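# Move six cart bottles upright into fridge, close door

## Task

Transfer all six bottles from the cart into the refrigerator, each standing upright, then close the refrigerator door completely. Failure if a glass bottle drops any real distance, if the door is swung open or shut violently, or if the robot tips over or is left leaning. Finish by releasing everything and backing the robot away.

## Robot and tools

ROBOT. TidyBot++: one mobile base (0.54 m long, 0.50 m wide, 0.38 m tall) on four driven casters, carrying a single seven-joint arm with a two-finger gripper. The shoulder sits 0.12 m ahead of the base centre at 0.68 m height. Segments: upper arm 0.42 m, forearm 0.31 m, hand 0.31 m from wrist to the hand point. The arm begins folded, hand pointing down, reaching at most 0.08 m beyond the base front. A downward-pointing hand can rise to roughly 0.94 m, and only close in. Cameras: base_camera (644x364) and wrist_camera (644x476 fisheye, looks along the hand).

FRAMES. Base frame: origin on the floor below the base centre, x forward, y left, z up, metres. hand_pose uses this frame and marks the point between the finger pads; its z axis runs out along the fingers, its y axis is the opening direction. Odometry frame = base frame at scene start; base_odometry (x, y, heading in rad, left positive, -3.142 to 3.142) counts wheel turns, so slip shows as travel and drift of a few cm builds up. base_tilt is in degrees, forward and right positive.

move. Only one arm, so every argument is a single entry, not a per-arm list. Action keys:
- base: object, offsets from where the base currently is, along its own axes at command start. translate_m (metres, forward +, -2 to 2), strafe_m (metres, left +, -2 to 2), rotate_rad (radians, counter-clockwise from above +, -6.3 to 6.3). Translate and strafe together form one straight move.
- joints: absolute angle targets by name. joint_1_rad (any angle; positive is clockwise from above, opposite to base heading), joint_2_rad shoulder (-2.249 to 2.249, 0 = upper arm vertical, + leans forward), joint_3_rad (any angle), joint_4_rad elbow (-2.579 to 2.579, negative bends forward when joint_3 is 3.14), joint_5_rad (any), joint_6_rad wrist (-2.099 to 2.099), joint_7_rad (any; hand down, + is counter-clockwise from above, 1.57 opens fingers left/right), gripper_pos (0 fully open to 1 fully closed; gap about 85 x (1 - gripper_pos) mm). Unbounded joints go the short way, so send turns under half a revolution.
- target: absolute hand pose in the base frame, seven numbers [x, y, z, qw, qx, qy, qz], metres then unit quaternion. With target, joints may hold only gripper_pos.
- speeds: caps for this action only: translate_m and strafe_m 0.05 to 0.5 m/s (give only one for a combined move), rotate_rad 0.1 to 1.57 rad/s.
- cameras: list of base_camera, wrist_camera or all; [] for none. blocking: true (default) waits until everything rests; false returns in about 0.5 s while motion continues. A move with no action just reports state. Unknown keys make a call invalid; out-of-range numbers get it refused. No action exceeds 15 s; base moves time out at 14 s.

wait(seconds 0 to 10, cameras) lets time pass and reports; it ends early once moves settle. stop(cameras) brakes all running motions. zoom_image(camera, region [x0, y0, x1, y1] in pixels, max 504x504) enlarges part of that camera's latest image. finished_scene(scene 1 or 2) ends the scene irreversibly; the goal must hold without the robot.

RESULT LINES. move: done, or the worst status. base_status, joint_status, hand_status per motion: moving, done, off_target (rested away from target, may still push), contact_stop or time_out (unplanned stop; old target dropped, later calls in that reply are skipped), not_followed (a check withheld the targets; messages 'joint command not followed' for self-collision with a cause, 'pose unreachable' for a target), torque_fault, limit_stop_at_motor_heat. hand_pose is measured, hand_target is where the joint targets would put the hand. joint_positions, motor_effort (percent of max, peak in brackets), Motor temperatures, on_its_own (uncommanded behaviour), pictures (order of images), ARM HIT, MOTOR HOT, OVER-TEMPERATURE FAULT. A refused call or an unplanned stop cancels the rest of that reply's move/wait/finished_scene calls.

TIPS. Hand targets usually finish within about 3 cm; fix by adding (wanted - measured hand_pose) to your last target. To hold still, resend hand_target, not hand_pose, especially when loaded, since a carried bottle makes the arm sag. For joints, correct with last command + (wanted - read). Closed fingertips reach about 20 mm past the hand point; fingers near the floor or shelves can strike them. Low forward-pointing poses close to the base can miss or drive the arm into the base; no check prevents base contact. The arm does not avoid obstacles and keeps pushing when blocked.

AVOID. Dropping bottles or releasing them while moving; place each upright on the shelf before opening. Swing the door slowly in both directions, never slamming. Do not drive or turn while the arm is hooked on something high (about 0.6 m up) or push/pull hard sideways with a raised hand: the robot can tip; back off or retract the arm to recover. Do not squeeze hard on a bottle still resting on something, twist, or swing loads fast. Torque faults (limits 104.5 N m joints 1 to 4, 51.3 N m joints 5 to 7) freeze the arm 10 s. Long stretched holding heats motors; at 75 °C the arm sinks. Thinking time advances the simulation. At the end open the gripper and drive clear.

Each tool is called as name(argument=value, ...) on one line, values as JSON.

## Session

move(cameras=["all"])

Scene clock: 0.00 s.
Motor temperatures (°C): [36 33 34 35 37 42 40]
base_odometry: x=+0.000 y=+0.000 heading=+0.000
base_tilt: forward=-0.1 right=+0.1
base_status: not commanded
joint_positions: joint_1_rad=-0.024 joint_2_rad=-0.380 joint_3_rad=+3.146 joint_4_rad=-2.542 joint_5_rad=+0.020 joint_6_rad=-0.898 joint_7_rad=+1.588 gripper_pos=+0.000
joint_status: not commanded
motor_effort: joint_1_rad=-1 joint_2_rad=+0 joint_3_rad=+1 joint_4_rad=+12 joint_5_rad=+0 joint_6_rad=+0 joint_7_rad=+0
hand_pose: x=+0.2495 y=-0.0007 z=+0.5872 quat_wxyz=(+0.007, +0.999, +0.025, +0.041) (m; base frame)
hand_target: x=+0.2499 y=-0.0007 z=+0.5874 quat_wxyz=(+0.007, +0.999, +0.025, +0.041) (m; base frame)
hand_status: not commanded
pictures: base_camera, wrist_camera
camera_calibration:
wrist_camera: T_world_to_cam=[[0.0636235, -0.997523, 0.0299843, -0.044071], [-0.991129, -0.0666716, -0.114974, 0.373973], [0.116688, -0.0224032, -0.992916, 0.684743], [0, 0, 0, 1]] pos_world=[0.293558, -0.00368802, 0.724211]

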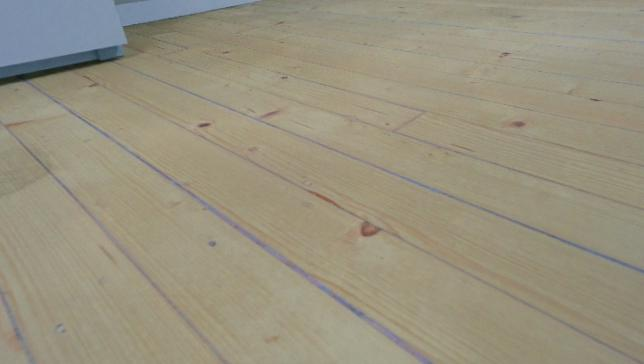

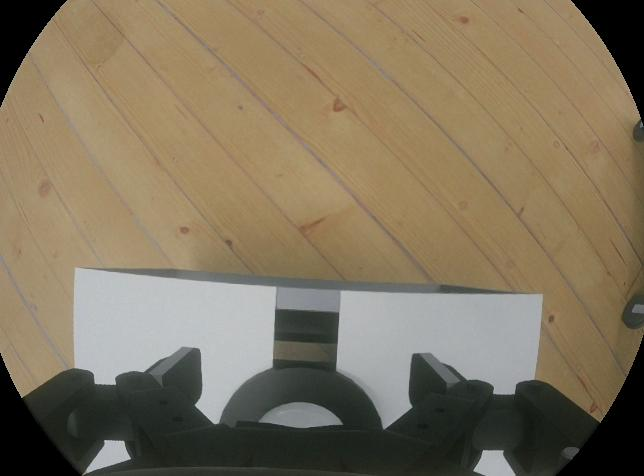

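move(joints={"joint_1_rad": -0.02, "joint_2_rad": -0.48, "joint_4_rad": -1.57, "joint_6_rad": -0.93, "gripper_pos": 0.2}, cameras=["all"])

Scene clock: 9.20 s.
Motor temperatures (°C): [36 33 34 35 37 42 40]
move: done
base_odometry: x=+0.000 y=+0.000 heading=+0.000
base_tilt: forward=-0.2 right=+0.0
base_status: not commanded
joint_positions: joint_1_rad=-0.024 joint_2_rad=-0.463 joint_3_rad=+3.146 joint_4_rad=-1.606 joint_5_rad=+0.020 joint_6_rad=-0.898 joint_7_rad=+1.588 gripper_pos=+0.200
joint_status: all done
motor_effort: joint_1_rad=+0(1) joint_2_rad=-3(5) joint_3_rad=+1(2) joint_4_rad=+18(18) joint_5_rad=+0(1) joint_6_rad=+8(8) joint_7_rad=+1(1)
hand_pose: x=+0.4947 y=+0.0033 z=+1.0475 quat_wxyz=(+0.008, +0.852, +0.017, +0.523) (m; base frame)
hand_target: x=+0.4839 y=+0.0013 z=+1.0653 quat_wxyz=(+0.009, +0.847, +0.014, +0.532) (m; base frame)
hand_status: not commanded
pictures: base_camera, wrist_camera
camera_calibration:
wrist_camera: T_world_to_cam=[[0.0159972, -0.998534, 0.0517196, -0.068676], [-0.421857, -0.0536373, -0.905074, 1.21611], [0.906521, -0.00733967, -0.422096, 0.124542], [0, 0, 0, 1]] pos_world=[0.401224, -0.00243212, 1.15679]

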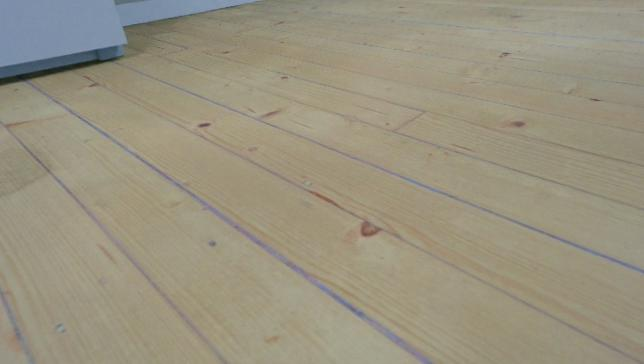

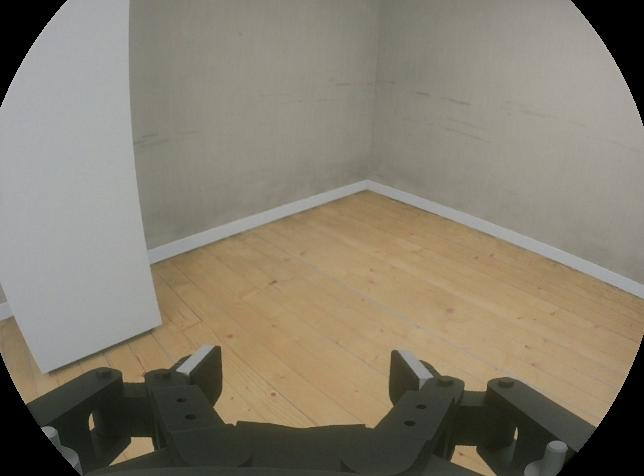

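move(base={"rotate_rad": -1.73}, speeds={"rotate_rad": 0.9}, joints={"joint_1_rad": 0.0, "joint_2_rad": -0.52, "joint_4_rad": -1.5, "joint_6_rad": -0.95}, cameras=["all"])

Scene clock: 25.37 s.
Motor temperatures (°C): [36 33 34 35 37 42 40]
move: done
base_odometry: x=+0.000 y=+0.000 heading=-1.730
base_tilt: forward=-0.2 right=+0.0
base_status: done
joint_positions: joint_1_rad=-0.013 joint_2_rad=-0.507 joint_3_rad=+3.146 joint_4_rad=-1.533 joint_5_rad=+0.020 joint_6_rad=-0.898 joint_7_rad=+1.588 gripper_pos=+0.200
joint_status: all done
motor_effort: joint_1_rad=+0(1) joint_2_rad=-2(5) joint_3_rad=+2(3) joint_4_rad=+17(19) joint_5_rad=+0(1) joint_6_rad=+7(9) joint_7_rad=+1(1)
hand_pose: x=+0.4757 y=-0.0015 z=+1.1050 quat_wxyz=(+0.012, +0.820, +0.011, +0.572) (m; base frame)
hand_target: x=+0.4624 y=-0.0061 z=+1.1127 quat_wxyz=(+0.015, +0.822, +0.005, +0.569) (m; base frame)
hand_status: not commanded
pictures: base_camera, wrist_camera
camera_calibration:
wrist_camera: T_world_to_cam=[[-0.00204833, -0.998713, 0.0506792, -0.0663911], [-0.31341, -0.0474849, -0.94843, 1.25622], [0.949616, -0.0178261, -0.312909, 0.0248634], [0, 0, 0, 1]] pos_world=[0.369964, -0.00621108, 1.20258]

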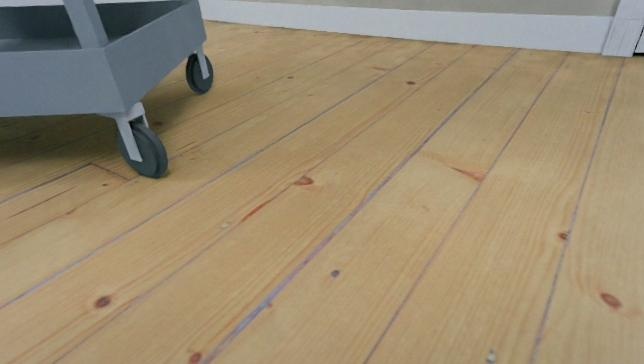

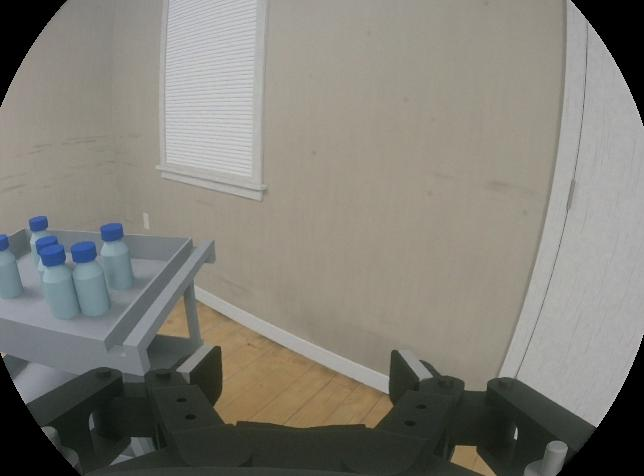

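move(base={"rotate_rad": 2.5}, speeds={"rotate_rad": 1.0}, cameras=["all"])

Scene clock: 59.63 s.
Motor temperatures (°C): [36 33 34 36 37 42 40]
move: done
base_odometry: x=+0.000 y=+0.000 heading=+0.770
base_tilt: forward=-0.1 right=+0.1
base_status: done
joint_positions: joint_1_rad=-0.010 joint_2_rad=-0.507 joint_3_rad=+3.146 joint_4_rad=-1.533 joint_5_rad=+0.020 joint_6_rad=-0.898 joint_7_rad=+1.588 gripper_pos=+0.200
joint_status: not commanded
motor_effort: joint_1_rad=+0(1) joint_2_rad=-1(3) joint_3_rad=+2(3) joint_4_rad=+17(17) joint_5_rad=-1(1) joint_6_rad=+8(9) joint_7_rad=+1(1)
hand_pose: x=+0.4757 y=-0.0025 z=+1.1050 quat_wxyz=(+0.012, +0.820, +0.010, +0.572) (m; base frame)
hand_target: x=+0.4624 y=-0.0061 z=+1.1127 quat_wxyz=(+0.015, +0.822, +0.005, +0.569) (m; base frame)
hand_status: not commanded
pictures: base_camera, wrist_camera
camera_calibration:
wrist_camera: T_world_to_cam=[[-0.00479985, -0.998705, 0.0506508, -0.0660442], [-0.31354, -0.0465942, -0.948431, 1.25623], [0.949563, -0.0204333, -0.31291, 0.0248698], [0, 0, 0, 1]] pos_world=[0.369947, -0.00691734, 1.20258]

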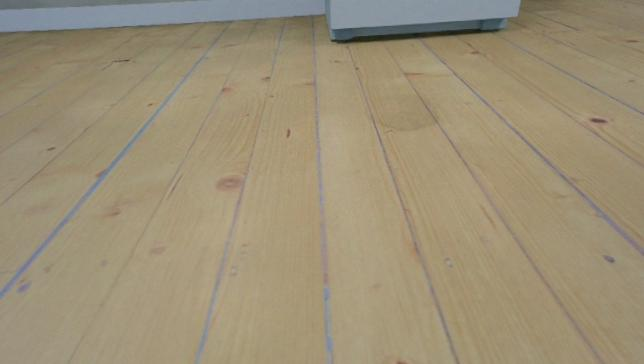

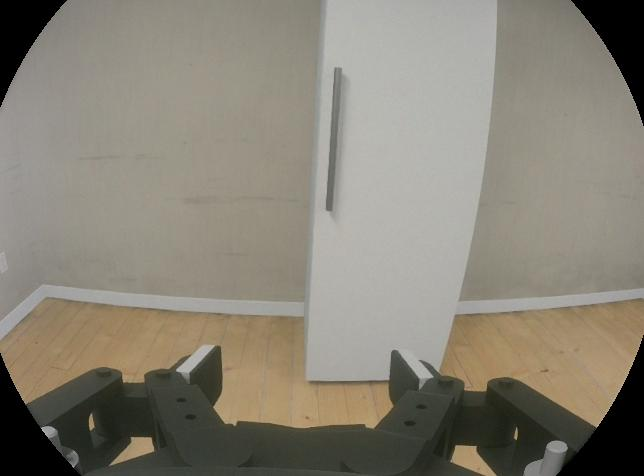

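zoom_image(camera="base_camera", region=[310, 0, 540, 60])

Scaled by 2.191.

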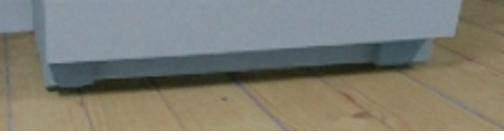

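move(base={"translate_m": 0.83, "strafe_m": -0.043, "rotate_rad": -0.051}, speeds={"translate_m": 0.4}, joints={"joint_1_rad": 0.0, "joint_2_rad": -0.338, "joint_4_rad": -1.832, "joint_6_rad": -0.077, "gripper_pos": 0.1}, cameras=["all"])

Scene clock: 87.53 s.
Motor temperatures (°C): [36 33 34 36 37 42 40]
move: done
base_odometry: x=+0.626 y=+0.547 heading=+0.719
base_tilt: forward=-0.1 right=+0.1
base_status: done
joint_positions: joint_1_rad=-0.008 joint_2_rad=-0.340 joint_3_rad=+3.147 joint_4_rad=-1.817 joint_5_rad=+0.020 joint_6_rad=-0.162 joint_7_rad=+1.588 gripper_pos=+0.100
joint_status: all done
motor_effort: joint_1_rad=-1(2) joint_2_rad=-9(12) joint_3_rad=+1(3) joint_4_rad=+19(21) joint_5_rad=+0(1) joint_6_rad=+9(11) joint_7_rad=+1(2)
hand_pose: x=+0.6023 y=+0.0012 z=+1.0865 quat_wxyz=(+0.012, +0.731, +0.013, +0.682) (m; base frame)
hand_target: x=+0.6043 y=-0.0020 z=+1.1028 quat_wxyz=(+0.015, +0.707, +0.011, +0.707) (m; base frame)
hand_status: not commanded
pictures: base_camera, wrist_camera
camera_calibration:
wrist_camera: T_world_to_cam=[[-0.0089082, -0.998575, 0.0526131, -0.0604757], [-0.0342738, -0.0522794, -0.998044, 1.16436], [0.999373, -0.010694, -0.0337593, -0.434396], [0, 0, 0, 1]] pos_world=[0.473492, -0.00416303, 1.1506]

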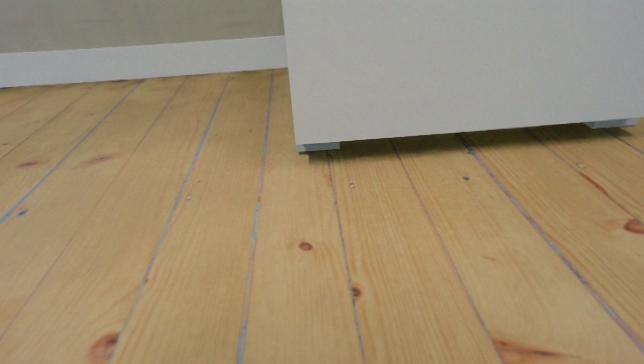

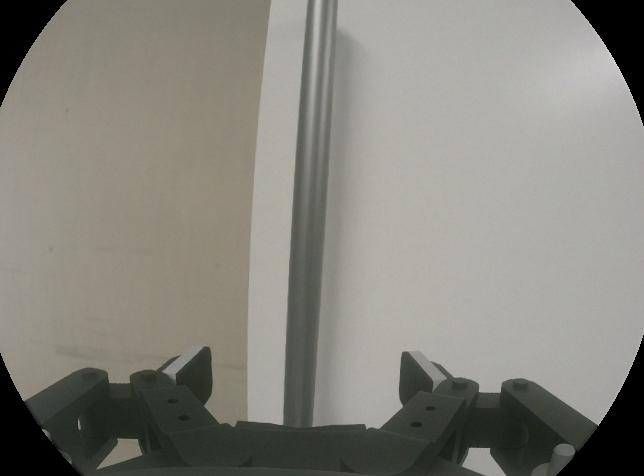

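zoom_image(camera="base_camera", region=[270, 100, 430, 190])

zoom_image(camera="base_camera", region=[484, 80, 644, 170])

Scaled by 3.150.

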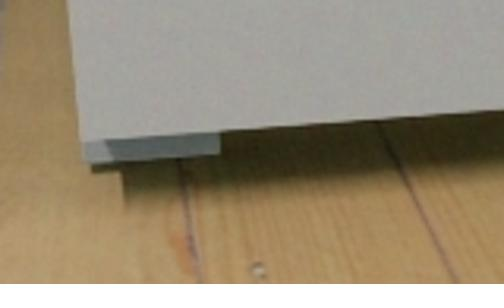

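Scaled by 3.150.

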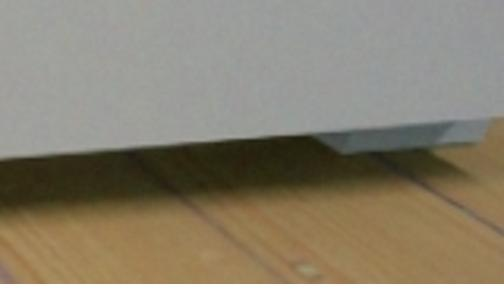

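move(base={"translate_m": 0.09}, speeds={"translate_m": 0.15}, joints={"gripper_pos": 0.3}, cameras=["wrist_camera"])

Scene clock: 108.83 s.
Motor temperatures (°C): [36 33 34 36 37 42 40]
move: done
base_odometry: x=+0.694 y=+0.606 heading=+0.719
base_tilt: forward=-0.2 right=+0.1
base_status: done
joint_positions: joint_1_rad=-0.008 joint_2_rad=-0.338 joint_3_rad=+3.147 joint_4_rad=-1.817 joint_5_rad=+0.020 joint_6_rad=-0.161 joint_7_rad=+1.588 gripper_pos=+0.300
joint_status: all done
motor_effort: joint_1_rad=-1(1) joint_2_rad=-9(12) joint_3_rad=+1(2) joint_4_rad=+19(20) joint_5_rad=+1(1) joint_6_rad=+8(10) joint_7_rad=+0(1)
hand_pose: x=+0.6032 y=+0.0012 z=+1.0858 quat_wxyz=(+0.012, +0.731, +0.013, +0.682) (m; base frame)
hand_target: x=+0.6043 y=-0.0020 z=+1.1028 quat_wxyz=(+0.015, +0.707, +0.011, +0.707) (m; base frame)
hand_status: not commanded
pictures: wrist_camera
camera_calibration:
wrist_camera: T_world_to_cam=[[-0.00883217, -0.998575, 0.0526382, -0.0604898], [-0.0353181, -0.0522959, -0.998007, 1.16427], [0.999337, -0.0106736, -0.0348059, -0.434166], [0, 0, 0, 1]] pos_world=[0.474464, -0.00415116, 1.15002]

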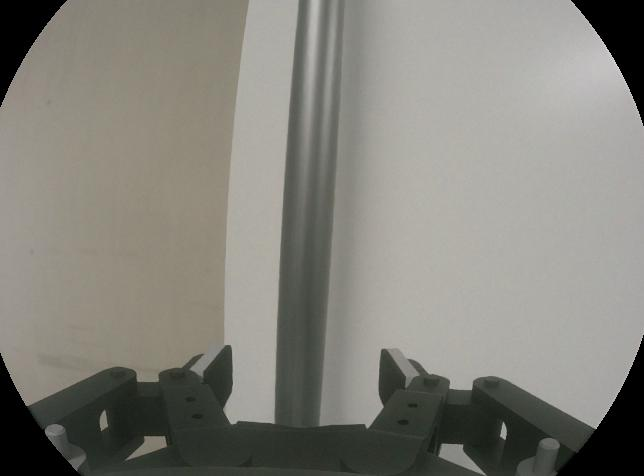

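move(base={"translate_m": 0.042}, speeds={"translate_m": 0.1}, cameras=["wrist_camera"])

move(joints={"gripper_pos": 0.85}, cameras=["wrist_camera"])

Scene clock: 117.07 s.
Motor temperatures (°C): [36 33 34 36 37 42 40]
move: done
base_odometry: x=+0.726 y=+0.634 heading=+0.720
base_tilt: forward=-0.1 right=+0.1
base_status: done
joint_positions: joint_1_rad=-0.008 joint_2_rad=-0.339 joint_3_rad=+3.147 joint_4_rad=-1.817 joint_5_rad=+0.020 joint_6_rad=-0.161 joint_7_rad=+1.588 gripper_pos=+0.300
joint_status: not commanded
motor_effort: joint_1_rad=+0(1) joint_2_rad=-9(13) joint_3_rad=+1(2) joint_4_rad=+19(20) joint_5_rad=+0(1) joint_6_rad=+9(9) joint_7_rad=+1(1)
hand_pose: x=+0.6027 y=+0.0012 z=+1.0865 quat_wxyz=(+0.012, +0.731, +0.013, +0.682) (m; base frame)
hand_target: x=+0.6043 y=-0.0020 z=+1.1028 quat_wxyz=(+0.015, +0.707, +0.011, +0.707) (m; base frame)
hand_status: not commanded
pictures: wrist_camera
camera_calibration:
wrist_camera: T_world_to_cam=[[-0.0089092, -0.998575, 0.0526139, -0.0604609], [-0.0337529, -0.0522857, -0.998062, 1.16407], [0.99939, -0.0106678, -0.033239, -0.435372], [0, 0, 0, 1]] pos_world=[0.473859, -0.00415489, 1.15053]

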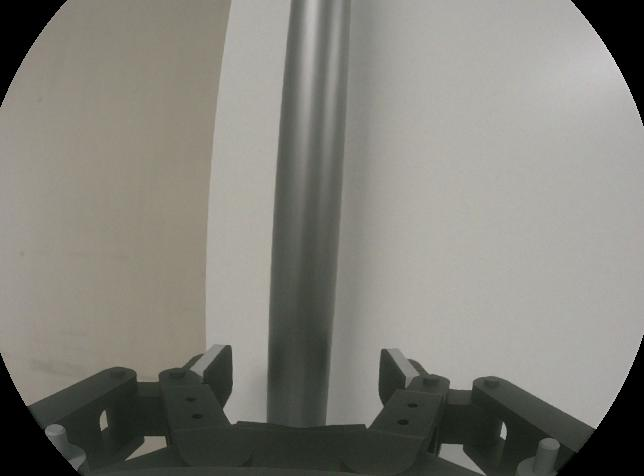

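Scene clock: 117.90 s.
Motor temperatures (°C): [36 33 34 36 37 42 40]
move: off_target
base_odometry: x=+0.726 y=+0.634 heading=+0.720
base_tilt: forward=-0.2 right=+0.1
base_status: not commanded
joint_positions: joint_1_rad=-0.008 joint_2_rad=-0.340 joint_3_rad=+3.143 joint_4_rad=-1.818 joint_5_rad=+0.020 joint_6_rad=-0.161 joint_7_rad=+1.588 gripper_pos=+0.761
joint_status: gripper_pos off_target (ended at +0.761, target +0.850)
motor_effort: joint_1_rad=+3(6) joint_2_rad=-9(9) joint_3_rad=+5(9) joint_4_rad=+19(21) joint_5_rad=+2(3) joint_6_rad=+9(10) joint_7_rad=+3(3)
hand_pose: x=+0.6021 y=+0.0035 z=+1.0865 quat_wxyz=(+0.011, +0.730, +0.015, +0.683) (m; base frame)
hand_target: x=+0.6043 y=-0.0020 z=+1.1028 quat_wxyz=(+0.015, +0.707, +0.011, +0.707) (m; base frame)
hand_status: not commanded
pictures: wrist_camera
camera_calibration:
wrist_camera: T_world_to_cam=[[-0.00521312, -0.998534, 0.0538763, -0.0617563], [-0.0331285, -0.053675, -0.998009, 1.16375], [0.999438, -0.00698758, -0.0328001, -0.435288], [0, 0, 0, 1]] pos_world=[0.473274, -0.00224314, 1.15048]

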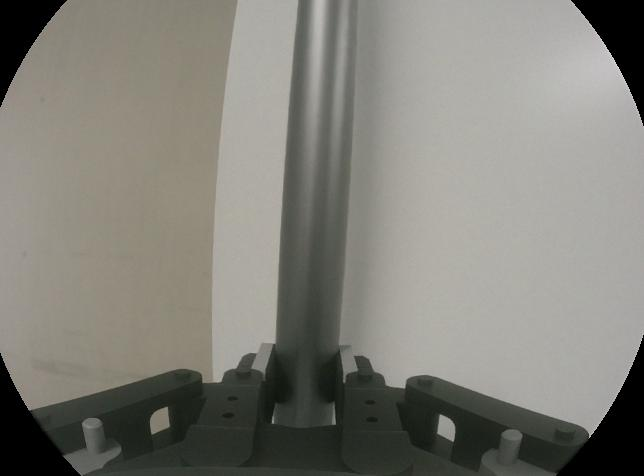

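move(base={"translate_m": -0.098, "strafe_m": -0.151, "rotate_rad": 0.2}, speeds={"translate_m": 0.11, "rotate_rad": 0.13}, cameras=["wrist_camera"])

Scene clock: 136.40 s.
Motor temperatures (°C): [36 33 34 36 37 42 40]
move: done
base_odometry: x=+0.751 y=+0.456 heading=+0.920
base_tilt: forward=-0.2 right=+0.1
base_status: done
joint_positions: joint_1_rad=-0.006 joint_2_rad=-0.299 joint_3_rad=+3.146 joint_4_rad=-1.819 joint_5_rad=+0.020 joint_6_rad=-0.092 joint_7_rad=+1.588 gripper_pos=+0.763
joint_status: not commanded
motor_effort: joint_1_rad=+0(4) joint_2_rad=-15(24) joint_3_rad=+1(5) joint_4_rad=+20(20) joint_5_rad=+2(4) joint_6_rad=+9(10) joint_7_rad=+4(4)
hand_pose: x=+0.6202 y=+0.0013 z=+1.0869 quat_wxyz=(+0.012, +0.722, +0.013, +0.692) (m; base frame)
hand_target: x=+0.6043 y=-0.0020 z=+1.1028 quat_wxyz=(+0.015, +0.707, +0.011, +0.707) (m; base frame)
hand_status: not commanded
pictures: wrist_camera
camera_calibration:
wrist_camera: T_world_to_cam=[[-0.0102081, -0.998553, 0.0527964, -0.0596863], [-0.00714776, -0.052725, -0.998583, 1.14914], [0.999922, -0.010571, -0.00659919, -0.482101], [0, 0, 0, 1]] pos_world=[0.489668, -0.00410792, 1.14748]

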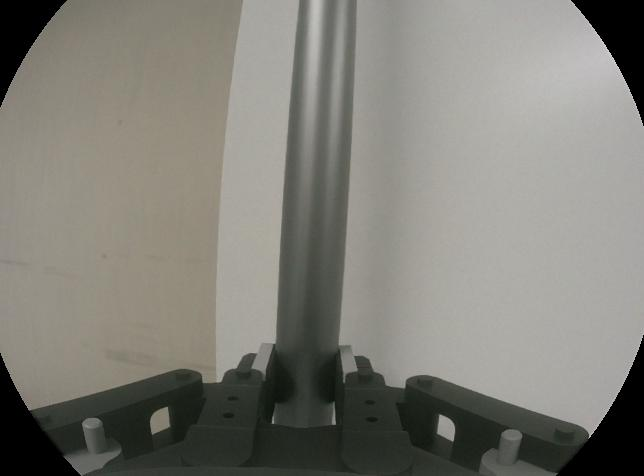

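move(base={"translate_m": -0.0993, "strafe_m": -0.162, "rotate_rad": 0.2}, speeds={"translate_m": 0.13, "rotate_rad": 0.15}, cameras=["wrist_camera"])

Scene clock: 154.50 s.
Motor temperatures (°C): [36 33 34 36 37 42 40]
move: done
base_odometry: x=+0.820 y=+0.279 heading=+1.121
base_tilt: forward=-0.2 right=+0.1
base_status: done
joint_positions: joint_1_rad=-0.011 joint_2_rad=-0.300 joint_3_rad=+3.140 joint_4_rad=-1.820 joint_5_rad=+0.020 joint_6_rad=-0.092 joint_7_rad=+1.588 gripper_pos=+0.763
joint_status: not commanded
motor_effort: joint_1_rad=+1(5) joint_2_rad=-15(20) joint_3_rad=+3(6) joint_4_rad=+20(21) joint_5_rad=+3(3) joint_6_rad=+9(12) joint_7_rad=+4(4)
hand_pose: x=+0.6198 y=+0.0075 z=+1.0867 quat_wxyz=(+0.009, +0.721, +0.018, +0.692) (m; base frame)
hand_target: x=+0.6043 y=-0.0020 z=+1.1028 quat_wxyz=(+0.015, +0.707, +0.011, +0.707) (m; base frame)
hand_status: not commanded
pictures: wrist_camera
camera_calibration:
wrist_camera: T_world_to_cam=[[0.000788343, -0.998505, 0.0546553, -0.0622544], [-0.00652365, -0.0546592, -0.998484, 1.14873], [0.999978, 0.000430596, -0.00655699, -0.481798], [0, 0, 0, 1]] pos_world=[0.489331, 0.000835045, 1.14724]

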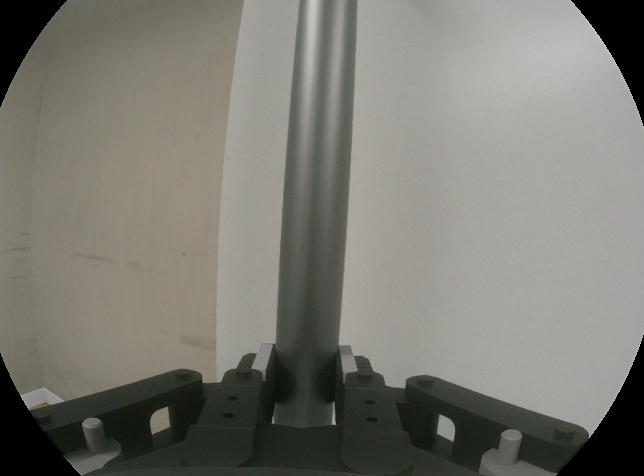

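move(base={"translate_m": -0.133, "strafe_m": -0.241, "rotate_rad": 0.3}, speeds={"translate_m": 0.14, "rotate_rad": 0.16}, cameras=["base_camera"])

Scene clock: 173.43 s.
Motor temperatures (°C): [36 33 34 36 37 42 40]
move: done
base_odometry: x=+0.980 y=+0.054 heading=+1.422
base_tilt: forward=-0.2 right=+0.1
base_status: done
joint_positions: joint_1_rad=-0.012 joint_2_rad=-0.303 joint_3_rad=+3.138 joint_4_rad=-1.825 joint_5_rad=+0.020 joint_6_rad=-0.091 joint_7_rad=+1.588 gripper_pos=+0.763
joint_status: not commanded
motor_effort: joint_1_rad=+2(5) joint_2_rad=-15(21) joint_3_rad=+4(7) joint_4_rad=+21(22) joint_5_rad=+2(4) joint_6_rad=+9(11) joint_7_rad=+3(4)
hand_pose: x=+0.6183 y=+0.0092 z=+1.0858 quat_wxyz=(+0.008, +0.722, +0.019, +0.692) (m; base frame)
hand_target: x=+0.6043 y=-0.0020 z=+1.1028 quat_wxyz=(+0.015, +0.707, +0.011, +0.707) (m; base frame)
hand_status: not commanded
pictures: base_camera

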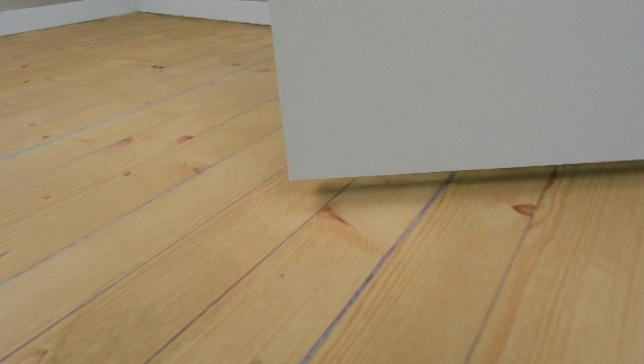

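move(base={"translate_m": -0.133, "strafe_m": -0.237, "rotate_rad": 0.3}, speeds={"translate_m": 0.14, "rotate_rad": 0.16}, cameras=[])

move(base={"translate_m": -0.133, "strafe_m": -0.239, "rotate_rad": 0.3}, speeds={"translate_m": 0.14, "rotate_rad": 0.16}, cameras=["wrist_camera", "base_camera"])

Scene clock: 183.03 s.
Motor temperatures (°C): [36 33 34 36 37 42 40]
move: done
base_odometry: x=+1.194 y=-0.113 heading=+1.722
base_tilt: forward=-0.2 right=+0.1
base_status: done
joint_positions: joint_1_rad=-0.010 joint_2_rad=-0.307 joint_3_rad=+3.139 joint_4_rad=-1.830 joint_5_rad=+0.020 joint_6_rad=-0.091 joint_7_rad=+1.588 gripper_pos=+0.763
joint_status: not commanded
motor_effort: joint_1_rad=+2(4) joint_2_rad=-14(20) joint_3_rad=+3(6) joint_4_rad=+21(23) joint_5_rad=+2(4) joint_6_rad=+10(12) joint_7_rad=+3(4)
hand_pose: x=+0.6167 y=+0.0073 z=+1.0843 quat_wxyz=(+0.010, +0.722, +0.018, +0.692) (m; base frame)
hand_target: x=+0.6043 y=-0.0020 z=+1.1028 quat_wxyz=(+0.015, +0.707, +0.011, +0.707) (m; base frame)
hand_status: not commanded
pictures: none
No camera images: "cameras" was empty.

Scene clock: 185.60 s.
Motor temperatures (°C): [36 33 34 36 37 42 40]
move: done
base_odometry: x=+1.451 y=-0.208 heading=+2.023
base_tilt: forward=-0.1 right=+0.1
base_status: done
joint_positions: joint_1_rad=-0.011 joint_2_rad=-0.311 joint_3_rad=+3.139 joint_4_rad=-1.837 joint_5_rad=+0.020 joint_6_rad=-0.091 joint_7_rad=+1.588 gripper_pos=+0.763
joint_status: not commanded
motor_effort: joint_1_rad=+1(5) joint_2_rad=-14(18) joint_3_rad=+3(6) joint_4_rad=+22(24) joint_5_rad=+2(3) joint_6_rad=+11(14) joint_7_rad=+2(4)
hand_pose: x=+0.6151 y=+0.0078 z=+1.0823 quat_wxyz=(+0.009, +0.723, +0.018, +0.691) (m; base frame)
hand_target: x=+0.6043 y=-0.0020 z=+1.1028 quat_wxyz=(+0.015, +0.707, +0.011, +0.707) (m; base frame)
hand_status: not commanded
pictures: base_camera, wrist_camera
camera_calibration:
wrist_camera: T_world_to_cam=[[0.00149123, -0.998487, 0.0549636, -0.0625058], [-0.010781, -0.0549765, -0.998429, 1.14688], [0.999941, 0.000896328, -0.0108466, -0.472488], [0, 0, 0, 1]] pos_world=[0.484918, 0.00106343, 1.14339]

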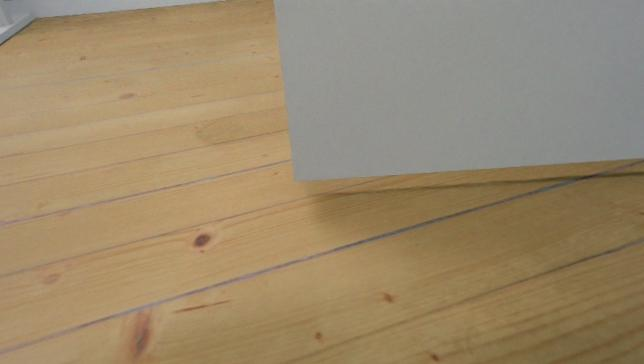

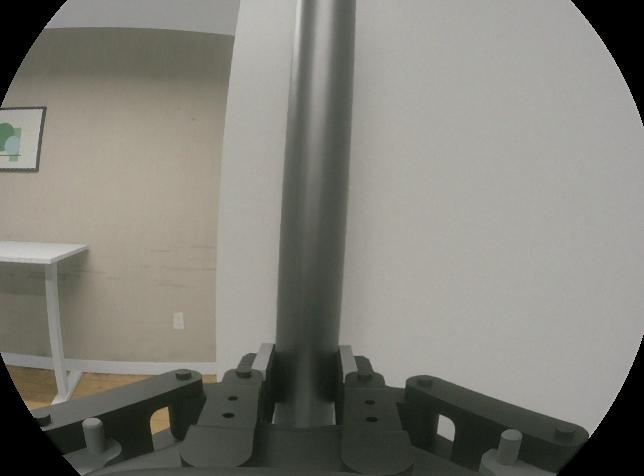

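move(base={"translate_m": -0.133, "strafe_m": -0.239, "rotate_rad": 0.3}, speeds={"translate_m": 0.14, "rotate_rad": 0.16}, cameras=[])

move(base={"translate_m": -0.142, "strafe_m": -0.267, "rotate_rad": 0.34}, speeds={"translate_m": 0.13, "rotate_rad": 0.15}, cameras=["wrist_camera"])

Scene clock: 192.60 s.
Motor temperatures (°C): [36 33 34 36 37 42 40]
move: done
base_odometry: x=+1.724 y=-0.223 heading=+2.324
base_tilt: forward=-0.2 right=+0.1
base_status: done
joint_positions: joint_1_rad=-0.011 joint_2_rad=-0.317 joint_3_rad=+3.138 joint_4_rad=-1.845 joint_5_rad=+0.020 joint_6_rad=-0.091 joint_7_rad=+1.588 gripper_pos=+0.763
joint_status: not commanded
motor_effort: joint_1_rad=+0(5) joint_2_rad=-12(16) joint_3_rad=+2(6) joint_4_rad=+23(25) joint_5_rad=+1(2) joint_6_rad=+12(15) joint_7_rad=+2(3)
hand_pose: x=+0.6127 y=+0.0081 z=+1.0801 quat_wxyz=(+0.009, +0.724, +0.018, +0.690) (m; base frame)
hand_target: x=+0.6043 y=-0.0020 z=+1.1028 quat_wxyz=(+0.015, +0.707, +0.011, +0.707) (m; base frame)
hand_status: not commanded
pictures: none
No camera images: "cameras" was empty.

Scene clock: 195.47 s.
Motor temperatures (°C): [36 33 34 36 37 42 40]
move: done
base_odometry: x=+2.016 y=-0.145 heading=+2.664
base_tilt: forward=-0.2 right=+0.1
base_status: done
joint_positions: joint_1_rad=-0.007 joint_2_rad=-0.318 joint_3_rad=+3.142 joint_4_rad=-1.850 joint_5_rad=+0.020 joint_6_rad=-0.091 joint_7_rad=+1.588 gripper_pos=+0.763
joint_status: not commanded
motor_effort: joint_1_rad=+0(4) joint_2_rad=-13(17) joint_3_rad=+2(6) joint_4_rad=+24(26) joint_5_rad=+0(1) joint_6_rad=+13(16) joint_7_rad=+1(2)
hand_pose: x=+0.6125 y=+0.0042 z=+1.0777 quat_wxyz=(+0.011, +0.725, +0.015, +0.688) (m; base frame)
hand_target: x=+0.6043 y=-0.0020 z=+1.1028 quat_wxyz=(+0.015, +0.707, +0.011, +0.707) (m; base frame)
hand_status: not commanded
pictures: wrist_camera
camera_calibration:
wrist_camera: T_world_to_cam=[[-0.00473731, -0.998521, 0.0541621, -0.0611886], [-0.0171321, -0.0540737, -0.99839, 1.14589], [0.999842, -0.00565759, -0.0168506, -0.463347], [0, 0, 0, 1]] pos_world=[0.482615, -0.00175716, 1.13955]

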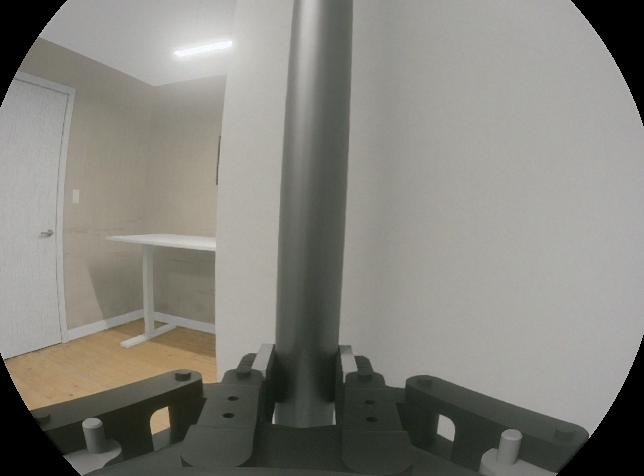

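move(joints={"gripper_pos": 0.2}, cameras=[])

move(base={"translate_m": -0.25}, speeds={"translate_m": 0.25}, cameras=["wrist_camera"])

Scene clock: 216.77 s.
Motor temperatures (°C): [36 33 34 36 37 42 40]
move: done
base_odometry: x=+2.016 y=-0.145 heading=+2.664
base_tilt: forward=-0.1 right=+0.1
base_status: not commanded
joint_positions: joint_1_rad=-0.007 joint_2_rad=-0.326 joint_3_rad=+3.142 joint_4_rad=-1.848 joint_5_rad=+0.020 joint_6_rad=-0.091 joint_7_rad=+1.588 gripper_pos=+0.200
joint_status: all done
motor_effort: joint_1_rad=+0(1) joint_2_rad=-9(15) joint_3_rad=+1(2) joint_4_rad=+19(24) joint_5_rad=+0(1) joint_6_rad=+9(13) joint_7_rad=+0(1)
hand_pose: x=+0.6091 y=+0.0042 z=+1.0825 quat_wxyz=(+0.011, +0.722, +0.015, +0.692) (m; base frame)
hand_target: x=+0.6043 y=-0.0020 z=+1.1028 quat_wxyz=(+0.015, +0.707, +0.011, +0.707) (m; base frame)
hand_status: not commanded
pictures: none
No camera images: "cameras" was empty.

Scene clock: 218.57 s.
Motor temperatures (°C): [36 33 34 36 37 42 40]
move: done
base_odometry: x=+2.239 y=-0.259 heading=+2.664
base_tilt: forward=-0.2 right=+0.1
base_status: done
joint_positions: joint_1_rad=-0.007 joint_2_rad=-0.333 joint_3_rad=+3.142 joint_4_rad=-1.848 joint_5_rad=+0.020 joint_6_rad=-0.091 joint_7_rad=+1.588 gripper_pos=+0.200
joint_status: not commanded
motor_effort: joint_1_rad=+0(1) joint_2_rad=-9(12) joint_3_rad=+1(2) joint_4_rad=+19(20) joint_5_rad=+1(1) joint_6_rad=+8(10) joint_7_rad=+1(1)
hand_pose: x=+0.6064 y=+0.0041 z=+1.0858 quat_wxyz=(+0.011, +0.719, +0.015, +0.694) (m; base frame)
hand_target: x=+0.6043 y=-0.0020 z=+1.1028 quat_wxyz=(+0.015, +0.707, +0.011, +0.707) (m; base frame)
hand_status: not commanded
pictures: wrist_camera
camera_calibration:
wrist_camera: T_world_to_cam=[[-0.00561596, -0.998527, 0.0539651, -0.0609527], [-0.000905428, -0.0539608, -0.998543, 1.14423], [0.999984, -0.00565664, -0.000601052, -0.474922], [0, 0, 0, 1]] pos_world=[0.475608, -0.00180597, 1.14556]

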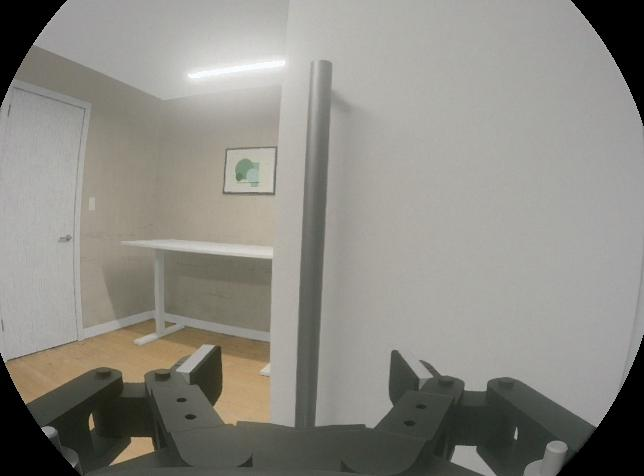

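move(base={"strafe_m": 0.5, "rotate_rad": 0.5}, speeds={"strafe_m": 0.4, "rotate_rad": 0.6}, joints={"joint_1_rad": 0.0, "joint_2_rad": -0.50, "joint_4_rad": -1.53, "joint_6_rad": -0.95}, cameras=[])

Scene clock: 232.40 s.
Motor temperatures (°C): [36 33 34 36 37 42 40]
move: done
base_odometry: x=+2.009 y=-0.704 heading=-3.119
base_tilt: forward=-0.2 right=+0.0
base_status: done
joint_positions: joint_1_rad=-0.003 joint_2_rad=-0.491 joint_3_rad=+3.146 joint_4_rad=-1.566 joint_5_rad=+0.020 joint_6_rad=-0.855 joint_7_rad=+1.588 gripper_pos=+0.200
joint_status: all done
motor_effort: joint_1_rad=-1(2) joint_2_rad=-2(11) joint_3_rad=+1(3) joint_4_rad=+17(20) joint_5_rad=+1(1) joint_6_rad=+7(10) joint_7_rad=+1(1)
hand_pose: x=+0.4886 y=-0.0042 z=+1.0928 quat_wxyz=(+0.014, +0.822, +0.008, +0.569) (m; base frame)
hand_target: x=+0.4724 y=-0.0061 z=+1.0891 quat_wxyz=(+0.015, +0.836, +0.005, +0.549) (m; base frame)
hand_status: not commanded
pictures: none
No camera images: "cameras" was empty.

move(base={"translate_m": 1.5, "strafe_m": -0.659, "rotate_rad": 1.389}, speeds={"translate_m": 0.4, "rotate_rad": 0.5}, cameras=["wrist_camera"])

Scene clock: 242.63 s.
Motor temperatures (°C): [36 33 34 36 37 42 40]
move: done
base_odometry: x=+0.494 y=-0.079 heading=-1.729
base_tilt: forward=-0.1 right=+0.0
base_status: done
joint_positions: joint_1_rad=-0.003 joint_2_rad=-0.497 joint_3_rad=+3.146 joint_4_rad=-1.566 joint_5_rad=+0.020 joint_6_rad=-0.857 joint_7_rad=+1.588 gripper_pos=+0.200
joint_status: not commanded
motor_effort: joint_1_rad=+0(1) joint_2_rad=-2(3) joint_3_rad=+2(3) joint_4_rad=+17(18) joint_5_rad=+0(1) joint_6_rad=+8(9) joint_7_rad=+0(2)
hand_pose: x=+0.4860 y=-0.0043 z=+1.0947 quat_wxyz=(+0.014, +0.821, +0.008, +0.571) (m; base frame)
hand_target: x=+0.4724 y=-0.0061 z=+1.0891 quat_wxyz=(+0.015, +0.836, +0.005, +0.549) (m; base frame)
hand_status: not commanded
pictures: wrist_camera
camera_calibration:
wrist_camera: T_world_to_cam=[[-0.00988452, -0.99863, 0.0513885, -0.0656029], [-0.315776, -0.045644, -0.947735, 1.24995], [0.948782, -0.0255952, -0.314892, 0.0143074], [0, 0, 0, 1]] pos_world=[0.380481, -0.00809416, 1.1925]

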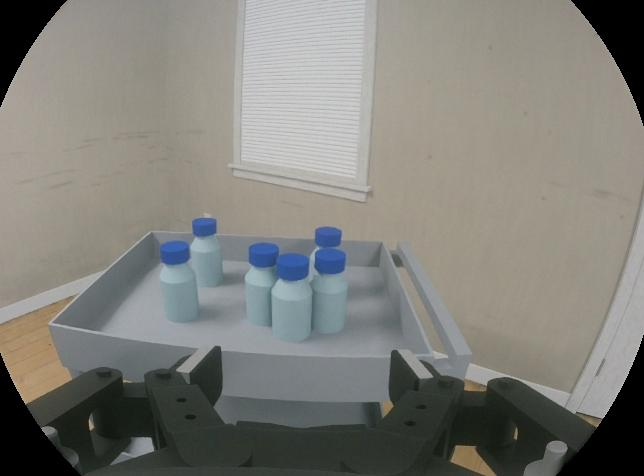

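zoom_image(camera="wrist_camera", region=[150, 205, 370, 345])

Scaled by 2.291.

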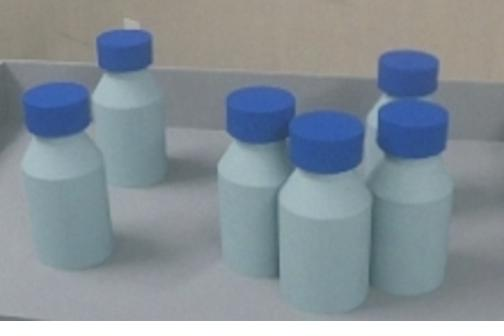

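move(base={"strafe_m": 0.23}, speeds={"strafe_m": 0.3}, joints={"joint_1_rad": 0.0, "joint_2_rad": 0.188, "joint_4_rad": -1.698, "joint_6_rad": 0.094, "gripper_pos": 0.22}, cameras=["wrist_camera"])

Scene clock: 289.77 s.
Motor temperatures (°C): [36 33 34 36 37 42 40]
move: done
base_odometry: x=+0.721 y=-0.116 heading=-1.729
base_tilt: forward=-0.1 right=+0.1
base_status: done
joint_positions: joint_1_rad=-0.003 joint_2_rad=+0.163 joint_3_rad=+3.146 joint_4_rad=-1.678 joint_5_rad=+0.020 joint_6_rad=+0.005 joint_7_rad=+1.588 gripper_pos=+0.220
joint_status: all done
motor_effort: joint_1_rad=+0(2) joint_2_rad=-24(27) joint_3_rad=+1(3) joint_4_rad=+18(20) joint_5_rad=+0(1) joint_6_rad=+8(9) joint_7_rad=+1(1)
hand_pose: x=+0.7906 y=+0.0009 z=+0.9319 quat_wxyz=(+0.012, +0.794, +0.015, +0.608) (m; base frame)
hand_target: x=+0.8003 y=-0.0010 z=+0.9294 quat_wxyz=(+0.013, +0.781, +0.014, +0.625) (m; base frame)
hand_status: not commanded
pictures: wrist_camera
camera_calibration:
wrist_camera: T_world_to_cam=[[0.000971345, -0.998447, 0.0557025, -0.0616627], [-0.227606, -0.0544613, -0.972229, 1.1453], [0.973753, -0.0117339, -0.227306, -0.427214], [0, 0, 0, 1]] pos_world=[0.676738, -0.00420546, 1.01982]

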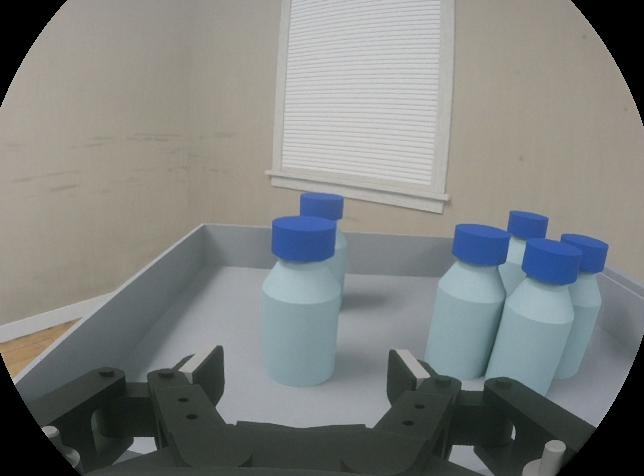

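move(base={"translate_m": 0.13, "strafe_m": 0.009}, speeds={"translate_m": 0.15}, cameras=["wrist_camera"])

Scene clock: 305.27 s.
Motor temperatures (°C): [36 33 34 36 37 42 40]
move: done
base_odometry: x=+0.710 y=-0.246 heading=-1.728
base_tilt: forward=-0.2 right=+0.0
base_status: done
joint_positions: joint_1_rad=-0.003 joint_2_rad=+0.165 joint_3_rad=+3.146 joint_4_rad=-1.678 joint_5_rad=+0.020 joint_6_rad=+0.009 joint_7_rad=+1.588 gripper_pos=+0.220
joint_status: not commanded
motor_effort: joint_1_rad=-1(1) joint_2_rad=-24(27) joint_3_rad=+1(2) joint_4_rad=+18(19) joint_5_rad=+0(1) joint_6_rad=+8(9) joint_7_rad=+1(1)
hand_pose: x=+0.7916 y=+0.0009 z=+0.9309 quat_wxyz=(+0.012, +0.794, +0.015, +0.608) (m; base frame)
hand_target: x=+0.8003 y=-0.0010 z=+0.9294 quat_wxyz=(+0.013, +0.781, +0.014, +0.625) (m; base frame)
hand_status: not commanded
pictures: wrist_camera
camera_calibration:
wrist_camera: T_world_to_cam=[[0.00101874, -0.998447, 0.0556949, -0.0616076], [-0.22707, -0.0544711, -0.972354, 1.14417], [0.973878, -0.011656, -0.226772, -0.428979], [0, 0, 0, 1]] pos_world=[0.677643, -0.00418786, 1.01869]

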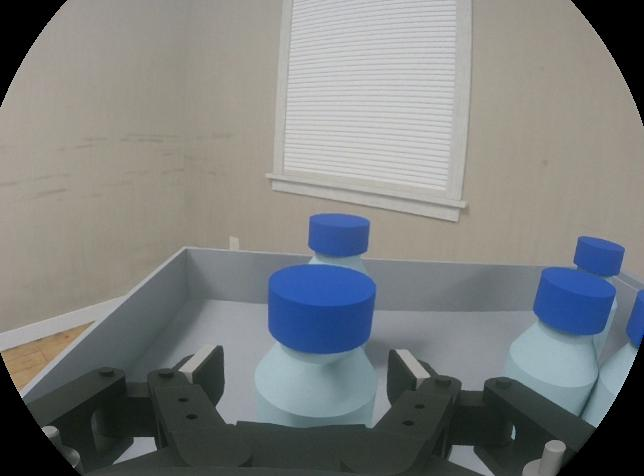

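move(base={"strafe_m": -0.008}, speeds={"strafe_m": 0.1}, cameras=[])

move(base={"translate_m": 0.045}, speeds={"translate_m": 0.1}, cameras=["wrist_camera"])

Scene clock: 315.73 s.
Motor temperatures (°C): [36 33 34 36 37 42 40]
move: done
base_odometry: x=+0.702 y=-0.244 heading=-1.728
base_tilt: forward=-0.2 right=+0.1
base_status: done
joint_positions: joint_1_rad=-0.001 joint_2_rad=+0.165 joint_3_rad=+3.146 joint_4_rad=-1.678 joint_5_rad=+0.020 joint_6_rad=+0.009 joint_7_rad=+1.588 gripper_pos=+0.220
joint_status: not commanded
motor_effort: joint_1_rad=-1(4) joint_2_rad=-25(26) joint_3_rad=+1(3) joint_4_rad=+18(19) joint_5_rad=+0(1) joint_6_rad=+8(9) joint_7_rad=+1(1)
hand_pose: x=+0.7916 y=-0.0005 z=+0.9309 quat_wxyz=(+0.013, +0.794, +0.014, +0.608) (m; base frame)
hand_target: x=+0.8003 y=-0.0010 z=+0.9294 quat_wxyz=(+0.013, +0.781, +0.014, +0.625) (m; base frame)
hand_status: not commanded
pictures: none
No camera images: "cameras" was empty.

Scene clock: 316.73 s.
Motor temperatures (°C): [36 33 34 36 37 42 40]
move: done
base_odometry: x=+0.695 y=-0.289 heading=-1.729
base_tilt: forward=-0.2 right=+0.0
base_status: done
joint_positions: joint_1_rad=-0.001 joint_2_rad=+0.167 joint_3_rad=+3.146 joint_4_rad=-1.679 joint_5_rad=+0.020 joint_6_rad=+0.010 joint_7_rad=+1.588 gripper_pos=+0.220
joint_status: not commanded
motor_effort: joint_1_rad=+0(1) joint_2_rad=-24(27) joint_3_rad=+1(2) joint_4_rad=+18(19) joint_5_rad=+0(1) joint_6_rad=+8(10) joint_7_rad=+0(1)
hand_pose: x=+0.7921 y=-0.0005 z=+0.9297 quat_wxyz=(+0.013, +0.794, +0.014, +0.607) (m; base frame)
hand_target: x=+0.8003 y=-0.0010 z=+0.9294 quat_wxyz=(+0.013, +0.781, +0.014, +0.625) (m; base frame)
hand_status: not commanded
pictures: wrist_camera
camera_calibration:
wrist_camera: T_world_to_cam=[[-0.00108477, -0.998445, 0.0557393, -0.0613764], [-0.228531, -0.0540168, -0.972037, 1.14387], [0.973536, -0.0137926, -0.228117, -0.428198], [0, 0, 0, 1]] pos_world=[0.67821, -0.00539852, 1.01763]

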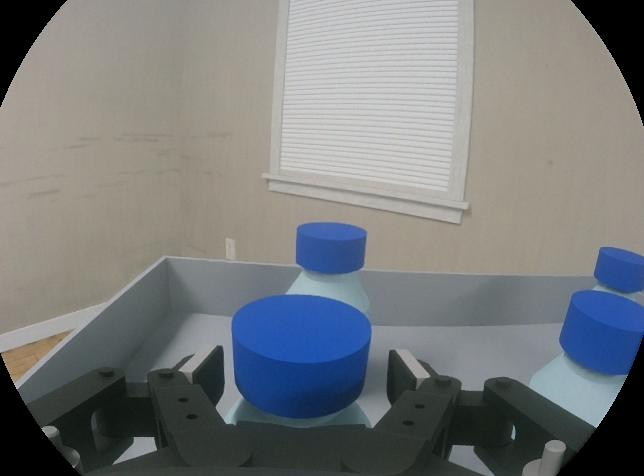

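move(base={"translate_m": 0.009}, speeds={"translate_m": 0.08}, joints={"gripper_pos": 0.36}, cameras=["wrist_camera"])

Scene clock: 322.37 s.
Motor temperatures (°C): [36 33 34 36 37 42 40]
move: done
base_odometry: x=+0.693 y=-0.298 heading=-1.729
base_tilt: forward=-0.2 right=+0.1
base_status: done
joint_positions: joint_1_rad=-0.001 joint_2_rad=+0.171 joint_3_rad=+3.146 joint_4_rad=-1.679 joint_5_rad=+0.020 joint_6_rad=+0.012 joint_7_rad=+1.588 gripper_pos=+0.360
joint_status: all done
motor_effort: joint_1_rad=+0(1) joint_2_rad=-25(29) joint_3_rad=+2(2) joint_4_rad=+18(19) joint_5_rad=-1(1) joint_6_rad=+9(9) joint_7_rad=+1(1)
hand_pose: x=+0.7930 y=-0.0005 z=+0.9278 quat_wxyz=(+0.013, +0.795, +0.014, +0.607) (m; base frame)
hand_target: x=+0.8003 y=-0.0010 z=+0.9294 quat_wxyz=(+0.013, +0.781, +0.014, +0.625) (m; base frame)
hand_status: not commanded
pictures: wrist_camera
camera_calibration:
wrist_camera: T_world_to_cam=[[-0.000921979, -0.998445, 0.0557403, -0.0613701], [-0.230206, -0.0540314, -0.971641, 1.14325], [0.973141, -0.0137276, -0.229798, -0.427634], [0, 0, 0, 1]] pos_world=[0.679276, -0.00537361, 1.01598]

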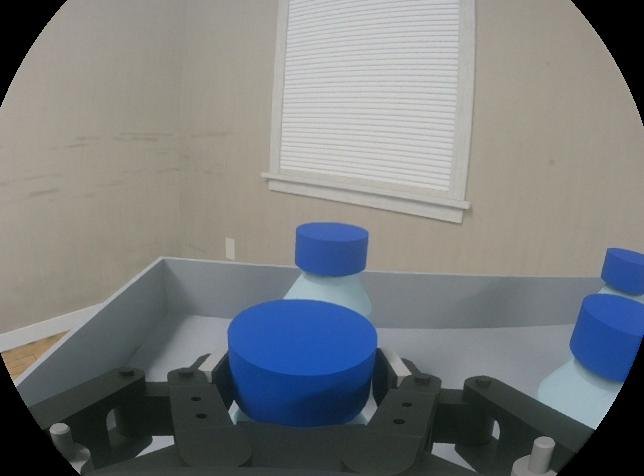

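move(joints={"gripper_pos": 0.57}, cameras=[])

move(joints={"joint_4_rad": -1.598, "joint_6_rad": -0.076, "gripper_pos": 0.64}, cameras=["wrist_camera"])

Scene clock: 330.43 s.
Motor temperatures (°C): [36 33 34 36 37 42 40]
move: off_target
base_odometry: x=+0.693 y=-0.298 heading=-1.729
base_tilt: forward=-0.2 right=+0.1
base_status: not commanded
joint_positions: joint_1_rad=-0.001 joint_2_rad=+0.171 joint_3_rad=+3.146 joint_4_rad=-1.679 joint_5_rad=+0.020 joint_6_rad=+0.013 joint_7_rad=+1.588 gripper_pos=+0.435
joint_status: gripper_pos off_target (ended at +0.435, target +0.570)
motor_effort: joint_1_rad=+0(1) joint_2_rad=-24(25) joint_3_rad=+1(2) joint_4_rad=+18(19) joint_5_rad=+1(1) joint_6_rad=+8(9) joint_7_rad=+1(2)
hand_pose: x=+0.7930 y=-0.0005 z=+0.9281 quat_wxyz=(+0.013, +0.794, +0.014, +0.607) (m; base frame)
hand_target: x=+0.8003 y=-0.0010 z=+0.9294 quat_wxyz=(+0.013, +0.781, +0.014, +0.625) (m; base frame)
hand_status: not commanded
pictures: none
No camera images: "cameras" was empty.

Scene clock: 331.37 s.
Motor temperatures (°C): [36 33 34 36 37 42 40]
move: off_target
base_odometry: x=+0.693 y=-0.298 heading=-1.729
base_tilt: forward=-0.2 right=+0.1
base_status: not commanded
joint_positions: joint_1_rad=-0.001 joint_2_rad=+0.174 joint_3_rad=+3.146 joint_4_rad=-1.652 joint_5_rad=+0.020 joint_6_rad=-0.030 joint_7_rad=+1.588 gripper_pos=+0.435
joint_status: gripper_pos off_target (ended at +0.435, target +0.640); the others done
motor_effort: joint_1_rad=+0(1) joint_2_rad=-28(28) joint_3_rad=+1(1) joint_4_rad=+21(22) joint_5_rad=+0(1) joint_6_rad=+11(12) joint_7_rad=+1(1)
hand_pose: x=+0.7947 y=-0.0008 z=+0.9293 quat_wxyz=(+0.013, +0.800, +0.014, +0.599) (m; base frame)
hand_target: x=+0.8030 y=-0.0021 z=+0.9386 quat_wxyz=(+0.014, +0.802, +0.013, +0.597) (m; base frame)
hand_status: not commanded
pictures: wrist_camera
camera_calibration:
wrist_camera: T_world_to_cam=[[-0.000714515, -0.998434, 0.0559313, -0.0620499], [-0.247945, -0.0540079, -0.967268, 1.15509], [0.968774, -0.014559, -0.247518, -0.409032], [0, 0, 0, 1]] pos_world=[0.682615, -0.00552363, 1.01951]

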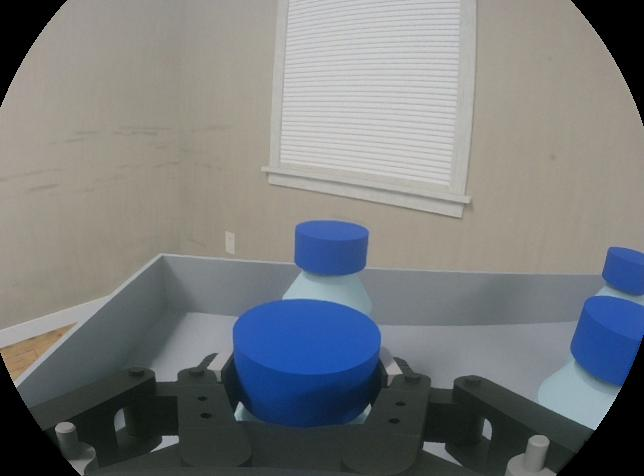

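move(joints={"joint_4_rad": -1.508, "joint_6_rad": -0.166}, cameras=[])

move(joints={"joint_2_rad": 0.20, "joint_4_rad": -1.25, "joint_6_rad": -0.31}, cameras=["wrist_camera"])

Scene clock: 338.17 s.
Motor temperatures (°C): [36 33 34 36 37 42 40]
move: done
base_odometry: x=+0.693 y=-0.298 heading=-1.729
base_tilt: forward=-0.1 right=+0.0
base_status: not commanded
joint_positions: joint_1_rad=-0.001 joint_2_rad=+0.178 joint_3_rad=+3.146 joint_4_rad=-1.565 joint_5_rad=+0.020 joint_6_rad=-0.088 joint_7_rad=+1.588 gripper_pos=+0.435
joint_status: all done
motor_effort: joint_1_rad=-1(1) joint_2_rad=-29(30) joint_3_rad=+1(1) joint_4_rad=+22(23) joint_5_rad=+0(1) joint_6_rad=+12(13) joint_7_rad=+0(1)
hand_pose: x=+0.8040 y=-0.0011 z=+0.9624 quat_wxyz=(+0.013, +0.793, +0.013, +0.609) (m; base frame)
hand_target: x=+0.8078 y=-0.0026 z=+0.9665 quat_wxyz=(+0.014, +0.802, +0.012, +0.597) (m; base frame)
hand_status: not commanded
pictures: none
No camera images: "cameras" was empty.

Scene clock: 339.70 s.
Motor temperatures (°C): [36 33 34 36 37 42 40]
move: done
base_odometry: x=+0.693 y=-0.298 heading=-1.729
base_tilt: forward=-0.1 right=+0.1
base_status: not commanded
joint_positions: joint_1_rad=-0.001 joint_2_rad=+0.186 joint_3_rad=+3.146 joint_4_rad=-1.308 joint_5_rad=+0.020 joint_6_rad=-0.227 joint_7_rad=+1.588 gripper_pos=+0.435
joint_status: all done
motor_effort: joint_1_rad=+0(1) joint_2_rad=-30(31) joint_3_rad=+1(1) joint_4_rad=+22(24) joint_5_rad=-1(1) joint_6_rad=+12(13) joint_7_rad=+0(1)
hand_pose: x=+0.8179 y=-0.0019 z=+1.0730 quat_wxyz=(+0.015, +0.758, +0.012, +0.652) (m; base frame)
hand_target: x=+0.8204 y=-0.0034 z=+1.0735 quat_wxyz=(+0.016, +0.771, +0.011, +0.637) (m; base frame)
hand_status: not commanded
pictures: wrist_camera
camera_calibration:
wrist_camera: T_world_to_cam=[[-0.0120534, -0.998364, 0.0558915, -0.0618904], [-0.115554, -0.0541303, -0.991825, 1.21791], [0.993228, -0.0184134, -0.114713, -0.558494], [0, 0, 0, 1]] pos_world=[0.694701, -0.00614716, 1.14734]

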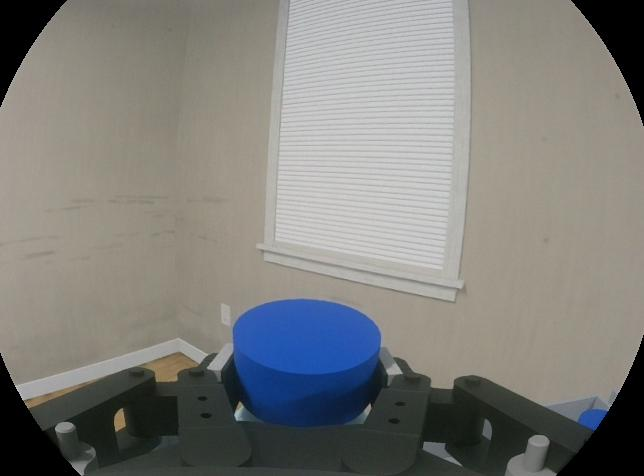

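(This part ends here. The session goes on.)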